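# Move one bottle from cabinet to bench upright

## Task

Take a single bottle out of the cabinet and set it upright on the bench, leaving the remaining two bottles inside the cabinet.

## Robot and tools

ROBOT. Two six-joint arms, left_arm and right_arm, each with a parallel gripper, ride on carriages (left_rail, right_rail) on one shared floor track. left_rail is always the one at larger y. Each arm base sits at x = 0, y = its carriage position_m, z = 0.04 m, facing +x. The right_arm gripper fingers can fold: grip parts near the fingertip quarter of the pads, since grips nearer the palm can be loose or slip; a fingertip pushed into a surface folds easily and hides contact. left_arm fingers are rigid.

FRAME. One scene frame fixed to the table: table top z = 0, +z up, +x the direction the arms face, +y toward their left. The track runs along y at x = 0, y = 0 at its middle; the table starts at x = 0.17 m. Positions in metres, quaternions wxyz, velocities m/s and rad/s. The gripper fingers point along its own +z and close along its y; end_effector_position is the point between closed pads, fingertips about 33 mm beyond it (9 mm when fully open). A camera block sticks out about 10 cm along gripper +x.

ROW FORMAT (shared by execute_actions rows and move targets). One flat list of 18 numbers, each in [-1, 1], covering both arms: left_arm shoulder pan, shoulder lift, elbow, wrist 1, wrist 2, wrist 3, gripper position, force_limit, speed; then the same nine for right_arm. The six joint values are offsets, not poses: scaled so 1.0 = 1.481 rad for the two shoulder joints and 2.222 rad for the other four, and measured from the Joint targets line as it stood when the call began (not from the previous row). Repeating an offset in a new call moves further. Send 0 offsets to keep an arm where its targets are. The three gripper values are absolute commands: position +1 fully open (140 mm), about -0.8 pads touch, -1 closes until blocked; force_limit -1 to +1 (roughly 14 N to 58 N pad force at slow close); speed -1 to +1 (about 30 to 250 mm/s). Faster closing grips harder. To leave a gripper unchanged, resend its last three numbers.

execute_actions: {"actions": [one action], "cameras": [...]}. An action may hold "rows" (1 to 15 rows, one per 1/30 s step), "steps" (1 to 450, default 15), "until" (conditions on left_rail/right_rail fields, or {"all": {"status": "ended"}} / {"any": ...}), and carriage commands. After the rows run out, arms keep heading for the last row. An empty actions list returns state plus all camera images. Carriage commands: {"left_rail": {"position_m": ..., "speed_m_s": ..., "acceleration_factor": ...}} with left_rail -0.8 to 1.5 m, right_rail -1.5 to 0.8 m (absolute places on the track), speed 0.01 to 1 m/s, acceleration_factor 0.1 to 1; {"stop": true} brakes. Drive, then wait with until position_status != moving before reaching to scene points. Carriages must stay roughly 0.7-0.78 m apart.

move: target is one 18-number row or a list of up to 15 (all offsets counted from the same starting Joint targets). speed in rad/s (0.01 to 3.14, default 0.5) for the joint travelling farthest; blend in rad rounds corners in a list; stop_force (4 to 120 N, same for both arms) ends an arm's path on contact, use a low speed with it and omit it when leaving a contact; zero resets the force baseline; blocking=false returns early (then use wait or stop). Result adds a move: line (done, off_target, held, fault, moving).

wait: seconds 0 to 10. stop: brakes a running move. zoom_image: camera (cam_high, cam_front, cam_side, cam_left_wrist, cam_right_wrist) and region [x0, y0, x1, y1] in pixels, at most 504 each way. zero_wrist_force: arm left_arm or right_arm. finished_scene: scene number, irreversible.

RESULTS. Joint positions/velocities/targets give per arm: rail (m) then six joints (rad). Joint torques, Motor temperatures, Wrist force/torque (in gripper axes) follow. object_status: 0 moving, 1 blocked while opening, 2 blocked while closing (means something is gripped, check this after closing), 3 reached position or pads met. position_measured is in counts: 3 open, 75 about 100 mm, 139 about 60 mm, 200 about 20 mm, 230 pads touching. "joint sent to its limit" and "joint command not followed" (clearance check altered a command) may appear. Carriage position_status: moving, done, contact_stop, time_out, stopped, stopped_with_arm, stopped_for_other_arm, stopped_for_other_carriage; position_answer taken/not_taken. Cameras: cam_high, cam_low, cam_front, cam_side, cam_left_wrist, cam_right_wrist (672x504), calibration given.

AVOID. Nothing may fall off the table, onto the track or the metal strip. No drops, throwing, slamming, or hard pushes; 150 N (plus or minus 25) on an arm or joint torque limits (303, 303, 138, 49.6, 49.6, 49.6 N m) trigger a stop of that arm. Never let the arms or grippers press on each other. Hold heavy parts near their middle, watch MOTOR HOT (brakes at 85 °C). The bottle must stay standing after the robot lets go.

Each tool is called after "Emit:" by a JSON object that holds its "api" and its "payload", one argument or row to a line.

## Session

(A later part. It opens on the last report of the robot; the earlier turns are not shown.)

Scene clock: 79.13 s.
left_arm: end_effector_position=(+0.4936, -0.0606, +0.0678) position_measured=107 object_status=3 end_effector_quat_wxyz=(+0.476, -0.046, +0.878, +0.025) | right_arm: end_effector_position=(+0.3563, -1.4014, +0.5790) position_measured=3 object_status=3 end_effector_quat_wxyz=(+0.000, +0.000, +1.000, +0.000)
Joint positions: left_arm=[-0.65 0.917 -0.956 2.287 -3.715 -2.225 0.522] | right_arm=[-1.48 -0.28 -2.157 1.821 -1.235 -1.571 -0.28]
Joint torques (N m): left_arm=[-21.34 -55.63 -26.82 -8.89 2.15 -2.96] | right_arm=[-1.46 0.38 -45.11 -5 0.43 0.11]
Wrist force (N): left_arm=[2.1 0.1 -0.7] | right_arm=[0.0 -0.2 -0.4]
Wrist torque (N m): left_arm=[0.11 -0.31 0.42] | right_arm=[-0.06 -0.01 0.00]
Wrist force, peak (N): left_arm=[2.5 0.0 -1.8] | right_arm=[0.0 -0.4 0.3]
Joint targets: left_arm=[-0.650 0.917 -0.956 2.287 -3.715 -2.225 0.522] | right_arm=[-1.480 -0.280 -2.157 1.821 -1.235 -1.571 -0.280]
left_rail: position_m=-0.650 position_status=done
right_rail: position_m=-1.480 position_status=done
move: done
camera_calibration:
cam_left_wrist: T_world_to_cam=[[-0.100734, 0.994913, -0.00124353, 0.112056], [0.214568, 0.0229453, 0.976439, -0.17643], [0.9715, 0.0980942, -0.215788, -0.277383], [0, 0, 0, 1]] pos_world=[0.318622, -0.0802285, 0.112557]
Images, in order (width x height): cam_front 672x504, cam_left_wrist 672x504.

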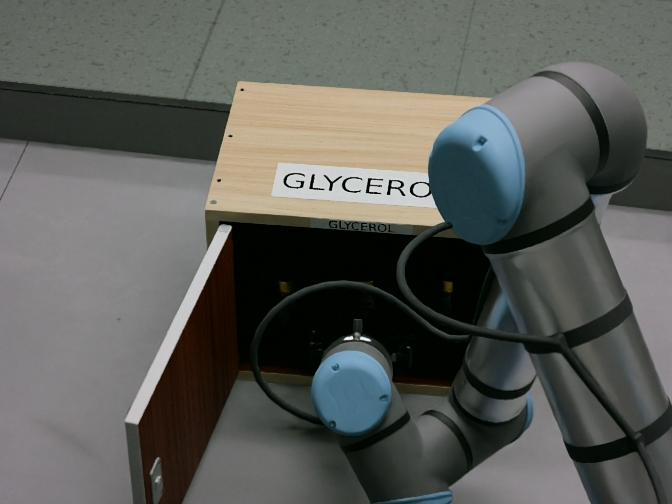

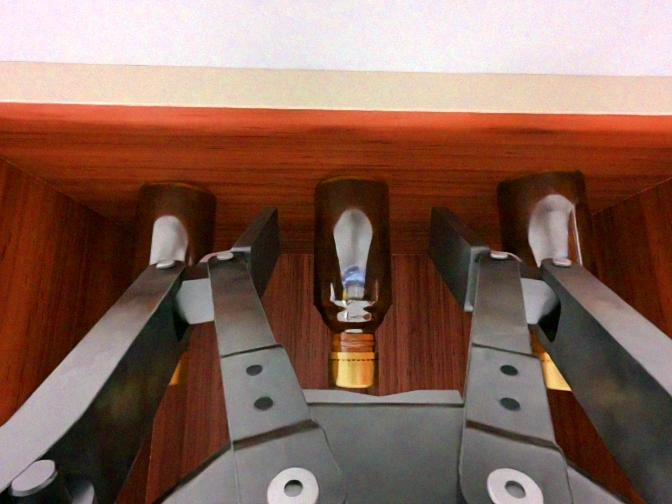

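Emit:
{"api": "move", "payload": {
  "target": [-0.04649, 0.01888, -0.02897, 0.00118, 0.02291, -0.02584, 0.175, 0, 0, 0, 0, 0, 0, 0, 0, 1, 1, 1],
  "speed": 0.06,
  "stop_force": 20,
  "cameras": ["cam_left_wrist"]
}}

Emit:
{"api": "zoom_image", "payload": {
  "camera": "cam_left_wrist",
  "region": [200, 100, 504, 420]
}}

Scene clock: 87.53 s.
left_arm: end_effector_position=(+0.5521, -0.0531, +0.0658) position_measured=107 object_status=3 end_effector_quat_wxyz=(+0.476, -0.046, +0.878, +0.025) | right_arm: end_effector_position=(+0.3563, -1.4014, +0.5790) position_measured=3 object_status=3 end_effector_quat_wxyz=(+0.000, +0.000, +1.000, +0.000)
Joint positions: left_arm=[-0.65 0.848 -0.928 2.222 -3.712 -2.174 0.464] | right_arm=[-1.48 -0.28 -2.157 1.821 -1.235 -1.571 -0.28]
Joint torques (N m): left_arm=[-21.8 -58.38 -28.04 -1.22 2.18 -3.01] | right_arm=[-0.36 -1.55 -44.87 -4.92 0.7 0.33]
Wrist force (N): left_arm=[2.1 0.0 -1.2] | right_arm=[0.0 -0.1 0.2]
Wrist torque (N m): left_arm=[0.08 -0.28 0.42] | right_arm=[-0.02 -0.01 0.00]
Wrist force, peak (N): left_arm=[2.4 -0.1 -1.5] | right_arm=[0.3 -0.4 0.1]
Joint targets: left_arm=[-0.650 0.848 -0.928 2.222 -3.712 -2.174 0.464] | right_arm=[-1.480 -0.280 -2.157 1.821 -1.235 -1.571 -0.280]
left_rail: position_m=-0.650 position_status=done
right_rail: position_m=-1.480 position_status=done
move: done
camera_calibration:
cam_left_wrist: T_world_to_cam=[[-0.100732, 0.994913, -0.00123368, 0.110483], [0.214664, 0.0229449, 0.976418, -0.187236], [0.971479, 0.0980922, -0.215883, -0.335365], [0, 0, 0, 1]] pos_world=[0.377122, -0.0727285, 0.110557]
Images, in order (width x height): cam_left_wrist 672x504.

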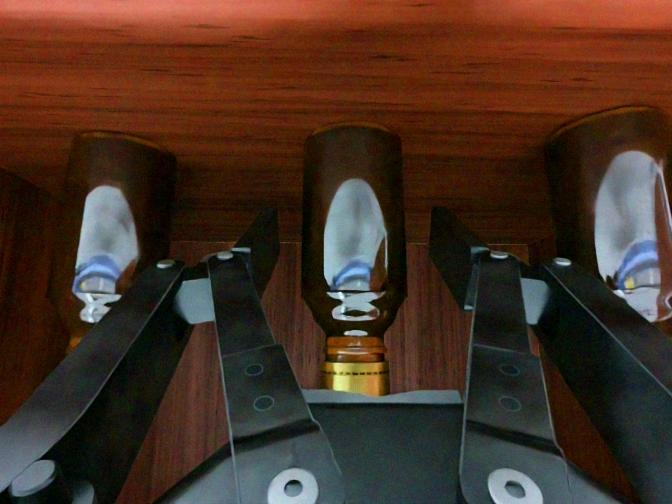

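Scaled by 1.575 from the camera's 672x504 image, which has a finer 960x720 frame.

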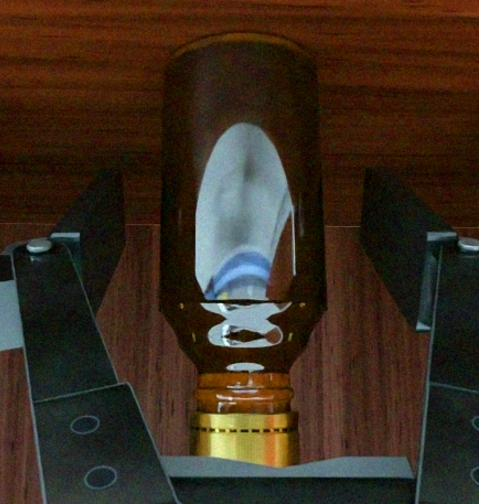

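Emit:
{"api": "execute_actions", "payload": {
  "actions": [
    {"rows": [[0,0,0,0,0,0,-1,-0.3,-1,0,0,0,0,0,0,1,1,1]], "steps": 75}
  ],
  "cameras": ["cam_left_wrist"]
}}

Scene clock: 91.20 s.
left_arm: end_effector_position=(+0.5521, -0.0531, +0.0658) position_measured=161 object_status=2 end_effector_quat_wxyz=(+0.476, -0.046, +0.878, +0.025) | right_arm: end_effector_position=(+0.3563, -1.4014, +0.5790) position_measured=3 object_status=3 end_effector_quat_wxyz=(+0.000, +0.000, +1.000, +0.000)
Joint positions: left_arm=[-0.65 0.848 -0.928 2.222 -3.712 -2.174 0.464] | right_arm=[-1.48 -0.28 -2.157 1.821 -1.235 -1.571 -0.28]
Joint torques (N m): left_arm=[-1.6 -61.67 -24.89 -1.24 1.96 -1.65] | right_arm=[-0.95 -1.31 -44.7 -5.01 0.87 0.3]
Wrist force (N): left_arm=[-2.1 -4.6 -6.4] | right_arm=[0.0 -0.2 -0.2]
Wrist torque (N m): left_arm=[0.18 -0.24 0.32] | right_arm=[-0.03 0.00 0.00]
Wrist force, peak (N): left_arm=[-3.1 -4.4 -7.2] | right_arm=[0.1 -0.5 0.0]
Joint targets: left_arm=[-0.650 0.848 -0.928 2.222 -3.712 -2.174 0.464] | right_arm=[-1.480 -0.280 -2.157 1.821 -1.235 -1.571 -0.280]
left_rail: position_m=-0.650 position_status=done
right_rail: position_m=-1.480 position_status=done
camera_calibration:
cam_left_wrist: T_world_to_cam=[[-0.100636, 0.994923, -0.00125552, 0.11045], [0.214666, 0.0229455, 0.976418, -0.187236], [0.971489, 0.0979931, -0.215885, -0.335376], [0, 0, 0, 1]] pos_world=[0.377123, -0.0727285, 0.110557]
Images, in order (width x height): cam_left_wrist 672x504.

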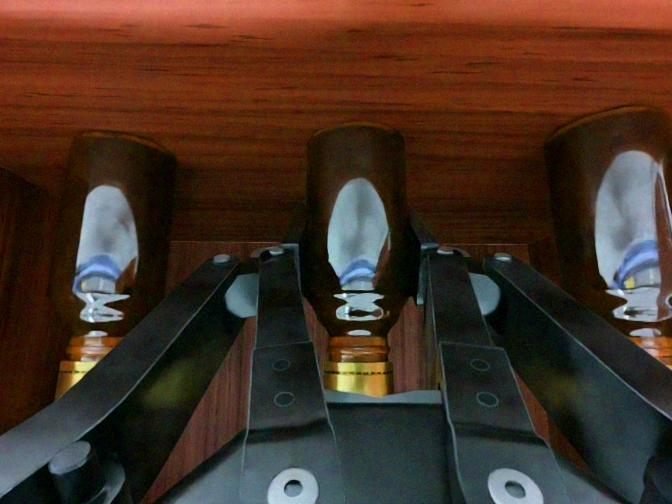

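Emit:
{"api": "move", "payload": {
  "target": [0, -0.03184, 0.00183, 0.01939, 0, 0, -1, -0.3, -1, 0, 0, 0, 0, 0, 0, 1, 1, 1],
  "speed": 0.06,
  "cameras": ["cam_left_wrist"]
}}

Scene clock: 93.00 s.
left_arm: end_effector_position=(+0.5521, -0.0531, +0.0897) position_measured=161 object_status=2 end_effector_quat_wxyz=(+0.476, -0.046, +0.878, +0.025) | right_arm: end_effector_position=(+0.3563, -1.4014, +0.5790) position_measured=3 object_status=3 end_effector_quat_wxyz=(+0.000, +0.000, +1.000, +0.000)
Joint positions: left_arm=[-0.65 0.848 -0.975 2.226 -3.669 -2.174 0.464] | right_arm=[-1.48 -0.28 -2.157 1.821 -1.235 -1.571 -0.28]
Joint torques (N m): left_arm=[3.8 -82.89 -12.78 -1.68 -0.48 -0.47] | right_arm=[-0.82 -0.61 -45.25 -5.08 0.65 0.41]
Wrist force (N): left_arm=[3.9 0.0 0.5] | right_arm=[-0.1 0.0 -0.1]
Wrist torque (N m): left_arm=[0.10 -0.23 0.42] | right_arm=[0.01 0.01 0.00]
Wrist force, peak (N): left_arm=[-3.1 -4.6 -7.1] | right_arm=[0.1 -0.4 0.4]
Joint targets: left_arm=[-0.650 0.848 -0.976 2.226 -3.669 -2.174 0.464] | right_arm=[-1.480 -0.280 -2.157 1.821 -1.235 -1.571 -0.280]
left_rail: position_m=-0.650 position_status=done
right_rail: position_m=-1.480 position_status=done
move: done
camera_calibration:
cam_left_wrist: T_world_to_cam=[[-0.100732, 0.994913, -0.00123368, 0.110513], [0.214664, 0.0229449, 0.976418, -0.210572], [0.971479, 0.0980922, -0.215883, -0.330205], [0, 0, 0, 1]] pos_world=[0.377122, -0.0727285, 0.134457]
Images, in order (width x height): cam_left_wrist 672x504.

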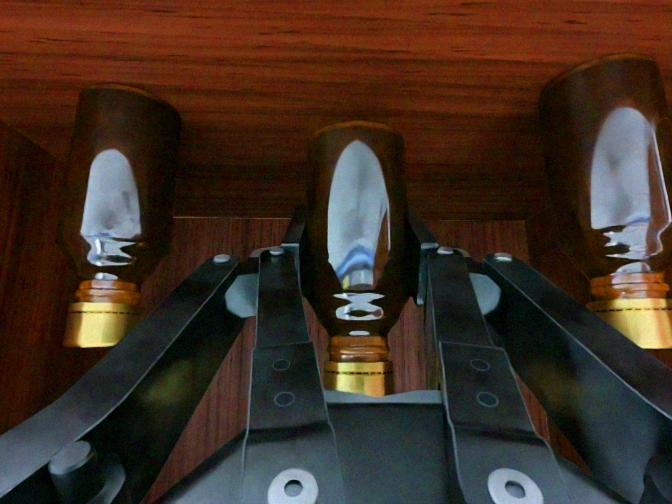

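Emit:
{"api": "move", "payload": {
  "target": [
    [0.07729,-0.02749,0.04203,0.00283,-0.03766,0.04407,-1,-0.3,-1,0,0,0,0,0,0,1,1,1],
    [0.16732,-0.05413,0.07416,0.02822,-0.07841,0.10341,-1,-0.3,-1,0,0,0,0,0,0,1,1,1],
    [0.1983,-0.15035,0.1723,0.14308,-0.15457,0.2975,-1,-0.3,-1,0,0,0,0,0,0,1,1,1]
  ],
  "speed": [0.15, 0.2, 0.3],
  "blend": [0.03, 0.03, 0],
  "cameras": ["cam_front", "cam_side", "cam_left_wrist"]
}}

Scene clock: 97.10 s.
left_arm: end_effector_position=(+0.3001, -0.2400, +0.0849) position_measured=161 object_status=2 end_effector_quat_wxyz=(+0.475, +0.077, +0.875, -0.042) end_effector_velocity=(+0.000, +0.000, -0.001) end_effector_angular_velocity=(+0.002, +0.000, -0.003) | right_arm: end_effector_position=(+0.3563, -1.4014, +0.5790) position_measured=3 object_status=3 end_effector_quat_wxyz=(+0.000, +0.000, +1.000, +0.000)
Joint positions: left_arm=[-0.65 1.142 -1.198 2.609 -3.351 -2.518 1.125] | right_arm=[-1.48 -0.28 -2.157 1.821 -1.235 -1.571 -0.28]
Joint velocities: left_arm=[0 0 0 0 0.002 0 0.005] | right_arm=[within noise]
Joint torques (N m): left_arm=[15.88 -56.48 -6.29 -1.5 -8.41 2.43] | right_arm=[-0.86 0.08 -45.01 -5.2 0.75 0.15]
Wrist force (N): left_arm=[4.0 0.0 0.7] | right_arm=[0.1 -0.1 -0.1]
Wrist torque (N m): left_arm=[0.10 -0.24 0.08] | right_arm=[-0.02 -0.03 0.00]
Wrist force, peak (N): left_arm=[4.5 0.7 0.1] | right_arm=[0.2 -0.3 -0.3]
Joint targets: left_arm=[-0.650 1.142 -1.198 2.609 -3.351 -2.518 1.125] | right_arm=[-1.480 -0.280 -2.157 1.821 -1.235 -1.571 -0.280]
left_rail: position_m=-0.650 position_status=done
right_rail: position_m=-1.480 position_status=done
move: done
camera_calibration:
cam_left_wrist: T_world_to_cam=[[0.177255, 0.984164, -0.00120019, 0.185066], [0.212483, -0.0370788, 0.976461, -0.161283], [0.960954, -0.173337, -0.215691, -0.130051], [0, 0, 0, 1]] pos_world=[0.126439, -0.210659, 0.129658]
Images, in order (width x height): cam_front 672x504, cam_side 672x504, cam_left_wrist 672x504.

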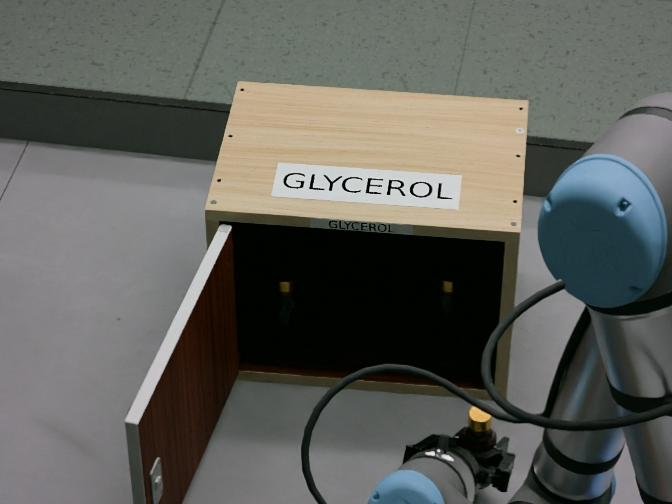

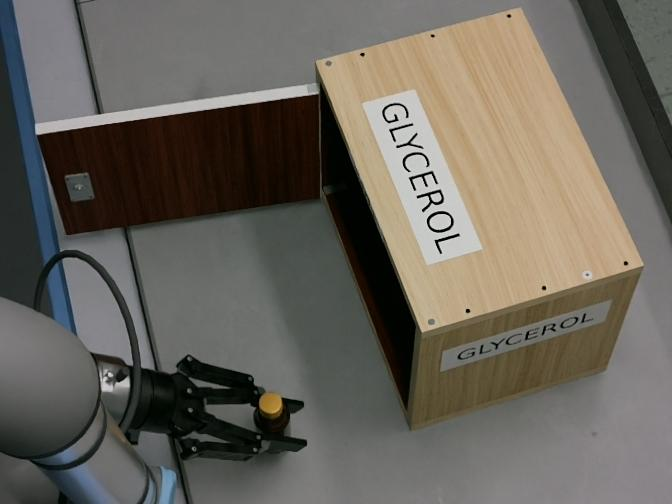

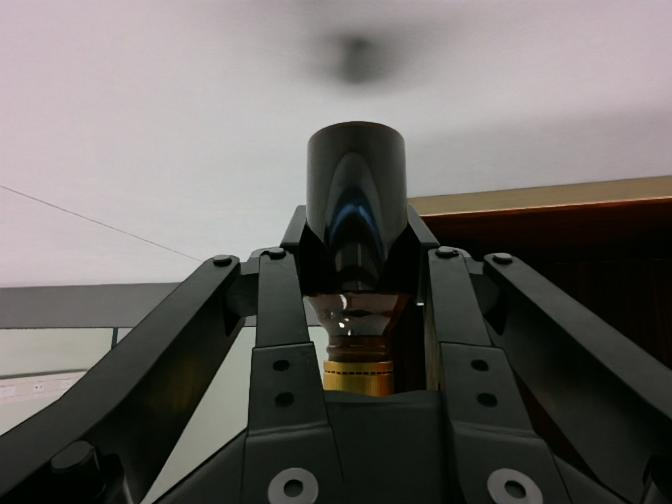

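Emit:
{"api": "move", "payload": {
  "target": [
    [0,0.07118,-0.0012,-0.04624,0,0,-1,-0.3,-1,0,0,0,0,0,0,1,1,1],
    [0,0.08953,-0.00151,-0.05816,0,0,-1,-0.3,-1,0,0,0,0,0,0,1,1,1]
  ],
  "speed": [0.09, 0.015],
  "stop_force": 5,
  "cameras": ["cam_front", "cam_side", "cam_left_wrist"]
}}

Scene clock: 101.03 s.
left_arm: end_effector_position=(+0.3002, -0.2398, +0.0477) position_measured=161 object_status=2 end_effector_quat_wxyz=(+0.475, +0.077, +0.875, -0.042) | right_arm: end_effector_position=(+0.3563, -1.4014, +0.5790) position_measured=3 object_status=3 end_effector_quat_wxyz=(+0.000, +0.000, +1.000, +0.000)
Joint positions: left_arm=[-0.65 1.142 -1.079 2.606 -3.467 -2.518 1.125] | right_arm=[-1.48 -0.28 -2.157 1.821 -1.235 -1.571 -0.28]
Joint torques (N m): left_arm=[9.55 -62.73 -8.33 -1.72 0.66 2.76] | right_arm=[-1.84 -1.38 -45.17 -5.01 1.01 0.14]
Wrist force (N): left_arm=[2.8 -0.2 0.1] | right_arm=[0.1 0.0 0.0]
Wrist torque (N m): left_arm=[0.12 -0.29 0.06] | right_arm=[-0.01 -0.02 -0.01]
Wrist force, peak (N): left_arm=[-6.0 -1.8 -9.4] | right_arm=[-0.3 -0.4 0.1]
Joint targets: left_arm=[-0.650 1.142 -1.079 2.606 -3.467 -2.518 1.125] | right_arm=[-1.480 -0.280 -2.157 1.821 -1.235 -1.571 -0.280]
left_rail: position_m=-0.650 position_status=done
right_rail: position_m=-1.480 position_status=done
move: contact (left_arm); path passed 1 of 2 targets; left_arm: the shoulder lift is farthest, 0.014 rad from its target
camera_calibration:
cam_left_wrist: T_world_to_cam=[[0.177353, 0.984147, -0.0012045, 0.18489], [0.212382, -0.0370783, 0.976483, -0.124965], [0.960958, -0.173438, -0.215591, -0.138185], [0, 0, 0, 1]] pos_world=[0.126539, -0.210559, 0.0924576]
Images, in order (width x height): cam_front 672x504, cam_side 672x504, cam_left_wrist 672x504.

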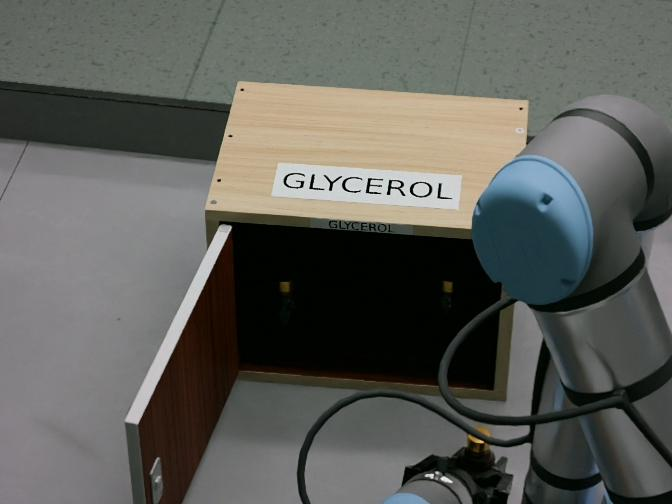

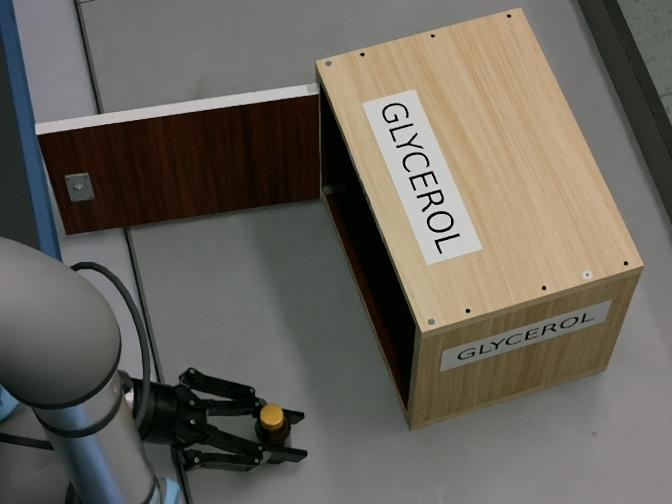

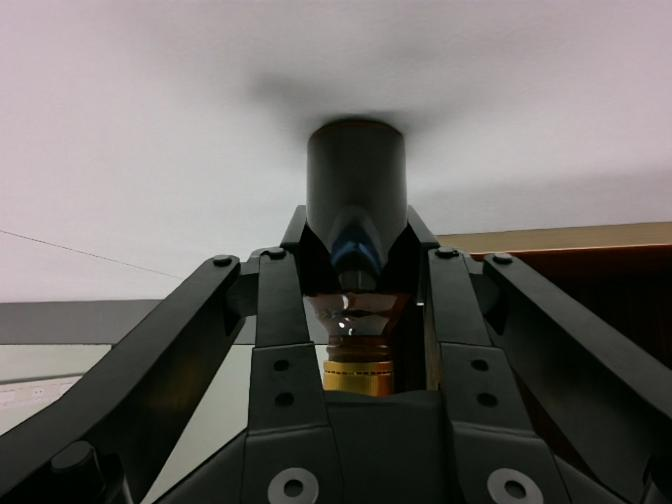

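Emit:
{"api": "execute_actions", "payload": {
  "actions": [
    {"rows": [[0,0,0,0,0,0,0.175,-0.3,-1,0,0,0,0,0,0,1,1,1]], "steps": 45}
  ],
  "cameras": ["cam_side", "cam_left_wrist"]
}}

Scene clock: 105.37 s.
left_arm: end_effector_position=(+0.3001, -0.2399, +0.0477) position_measured=107 object_status=3 end_effector_quat_wxyz=(+0.475, +0.077, +0.875, -0.042) | right_arm: end_effector_position=(+0.3563, -1.4014, +0.5790) position_measured=3 object_status=3 end_effector_quat_wxyz=(+0.000, +0.000, +1.000, +0.000)
Joint positions: left_arm=[-0.65 1.142 -1.079 2.606 -3.467 -2.518 1.125] | right_arm=[-1.48 -0.28 -2.157 1.821 -1.235 -1.571 -0.28]
Joint torques (N m): left_arm=[10.77 -58.79 -2.06 -8.48 0.32 2.64] | right_arm=[0 -2.78 -44.73 -5.35 1.03 0.14]
Wrist force (N): left_arm=[1.9 0.0 -0.8] | right_arm=[0.1 0.1 0.0]
Wrist torque (N m): left_arm=[0.10 -0.23 0.08] | right_arm=[0.03 -0.03 0.00]
Wrist force, peak (N): left_arm=[3.0 -0.2 0.1] | right_arm=[0.0 -0.4 -0.2]
Joint targets: left_arm=[-0.650 1.142 -1.079 2.606 -3.467 -2.518 1.125] | right_arm=[-1.480 -0.280 -2.157 1.821 -1.235 -1.571 -0.280]
left_rail: position_m=-0.650 position_status=done
right_rail: position_m=-1.480 position_status=done
camera_calibration:
cam_left_wrist: T_world_to_cam=[[0.177353, 0.984147, -0.0012045, 0.18489], [0.212382, -0.0370783, 0.976483, -0.124965], [0.960958, -0.173438, -0.215591, -0.138185], [0, 0, 0, 1]] pos_world=[0.126539, -0.210559, 0.0924576]
Images, in order (width x height): cam_side 672x504, cam_left_wrist 672x504.

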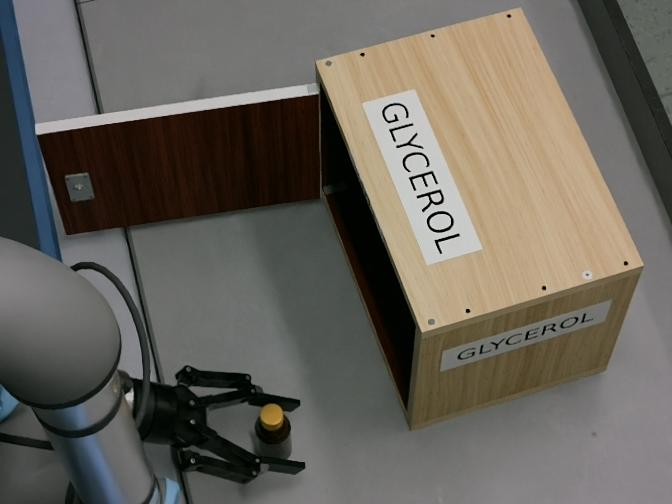

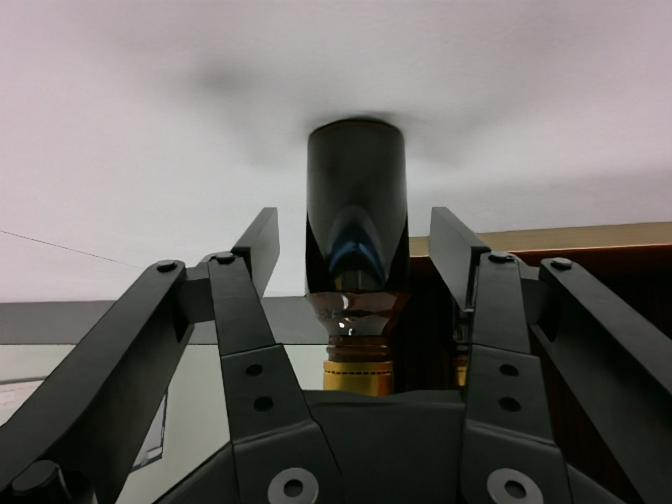

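Emit:
{"api": "move", "payload": {
  "target": [0, -0.24968, -0.00836, 0.1745, 0, 0, 0.175, -0.3, -1, 0, 0, 0, 0, 0, 0, 1, 1, 1],
  "speed": 0.3,
  "cameras": ["cam_front", "cam_side", "cam_left_wrist"]
}}

Scene clock: 107.57 s.
left_arm: end_effector_position=(+0.3000, -0.2401, +0.1678) position_measured=107 object_status=3 end_effector_quat_wxyz=(+0.475, +0.077, +0.875, -0.041) | right_arm: end_effector_position=(+0.3563, -1.4014, +0.5790) position_measured=3 object_status=3 end_effector_quat_wxyz=(+0.000, +0.000, +1.000, +0.000)
Joint positions: left_arm=[-0.65 1.142 -1.449 2.588 -3.08 -2.518 1.125] | right_arm=[-1.48 -0.28 -2.157 1.821 -1.235 -1.571 -0.28]
Joint torques (N m): left_arm=[10.6 -45.9 -34.93 -1.3 -0.46 2.6] | right_arm=[0.85 -1.7 -44.18 -5.26 0.96 0.3]
Wrist force (N): left_arm=[2.1 0.0 -0.7] | right_arm=[-0.1 0.0 -0.1]
Wrist torque (N m): left_arm=[0.09 -0.30 0.09] | right_arm=[0.00 0.02 0.00]
Wrist force, peak (N): left_arm=[2.7 -0.2 -0.3] | right_arm=[-0.1 -0.4 0.1]
Joint targets: left_arm=[-0.650 1.142 -1.449 2.588 -3.079 -2.518 1.125] | right_arm=[-1.480 -0.280 -2.157 1.821 -1.235 -1.571 -0.280]
left_rail: position_m=-0.650 position_status=done
right_rail: position_m=-1.480 position_status=done
move: done
camera_calibration:
cam_left_wrist: T_world_to_cam=[[0.177376, 0.984143, -0.000568443, 0.185228], [0.212155, -0.0376736, 0.976509, -0.242218], [0.961004, -0.17333, -0.215474, -0.112181], [0, 0, 0, 1]] pos_world=[0.126339, -0.21086, 0.212462]
Images, in order (width x height): cam_front 672x504, cam_side 672x504, cam_left_wrist 672x504.

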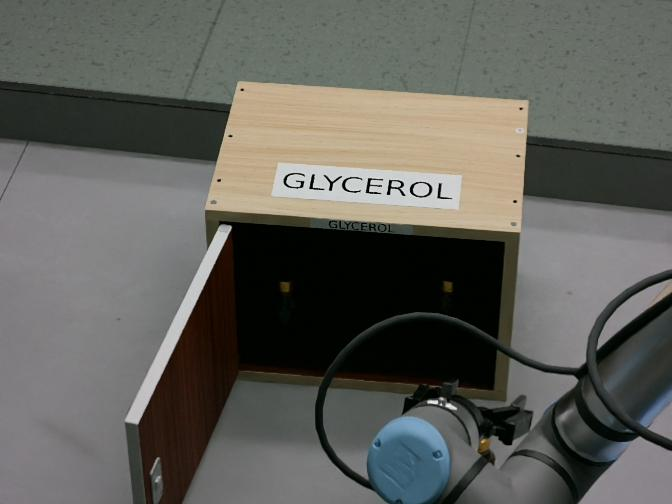

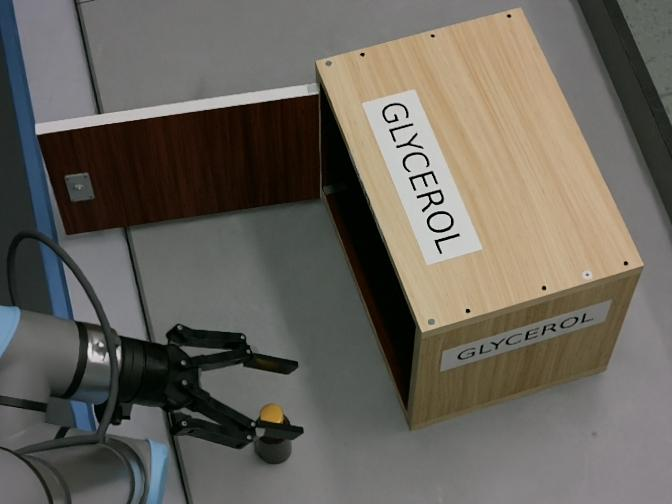

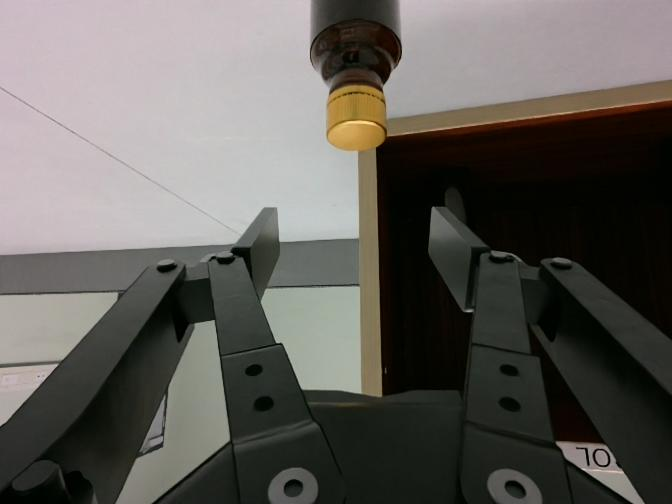

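Emit:
{"api": "finished_scene", "payload": {
  "scene": 1
}}

The scene is finished: the task was done.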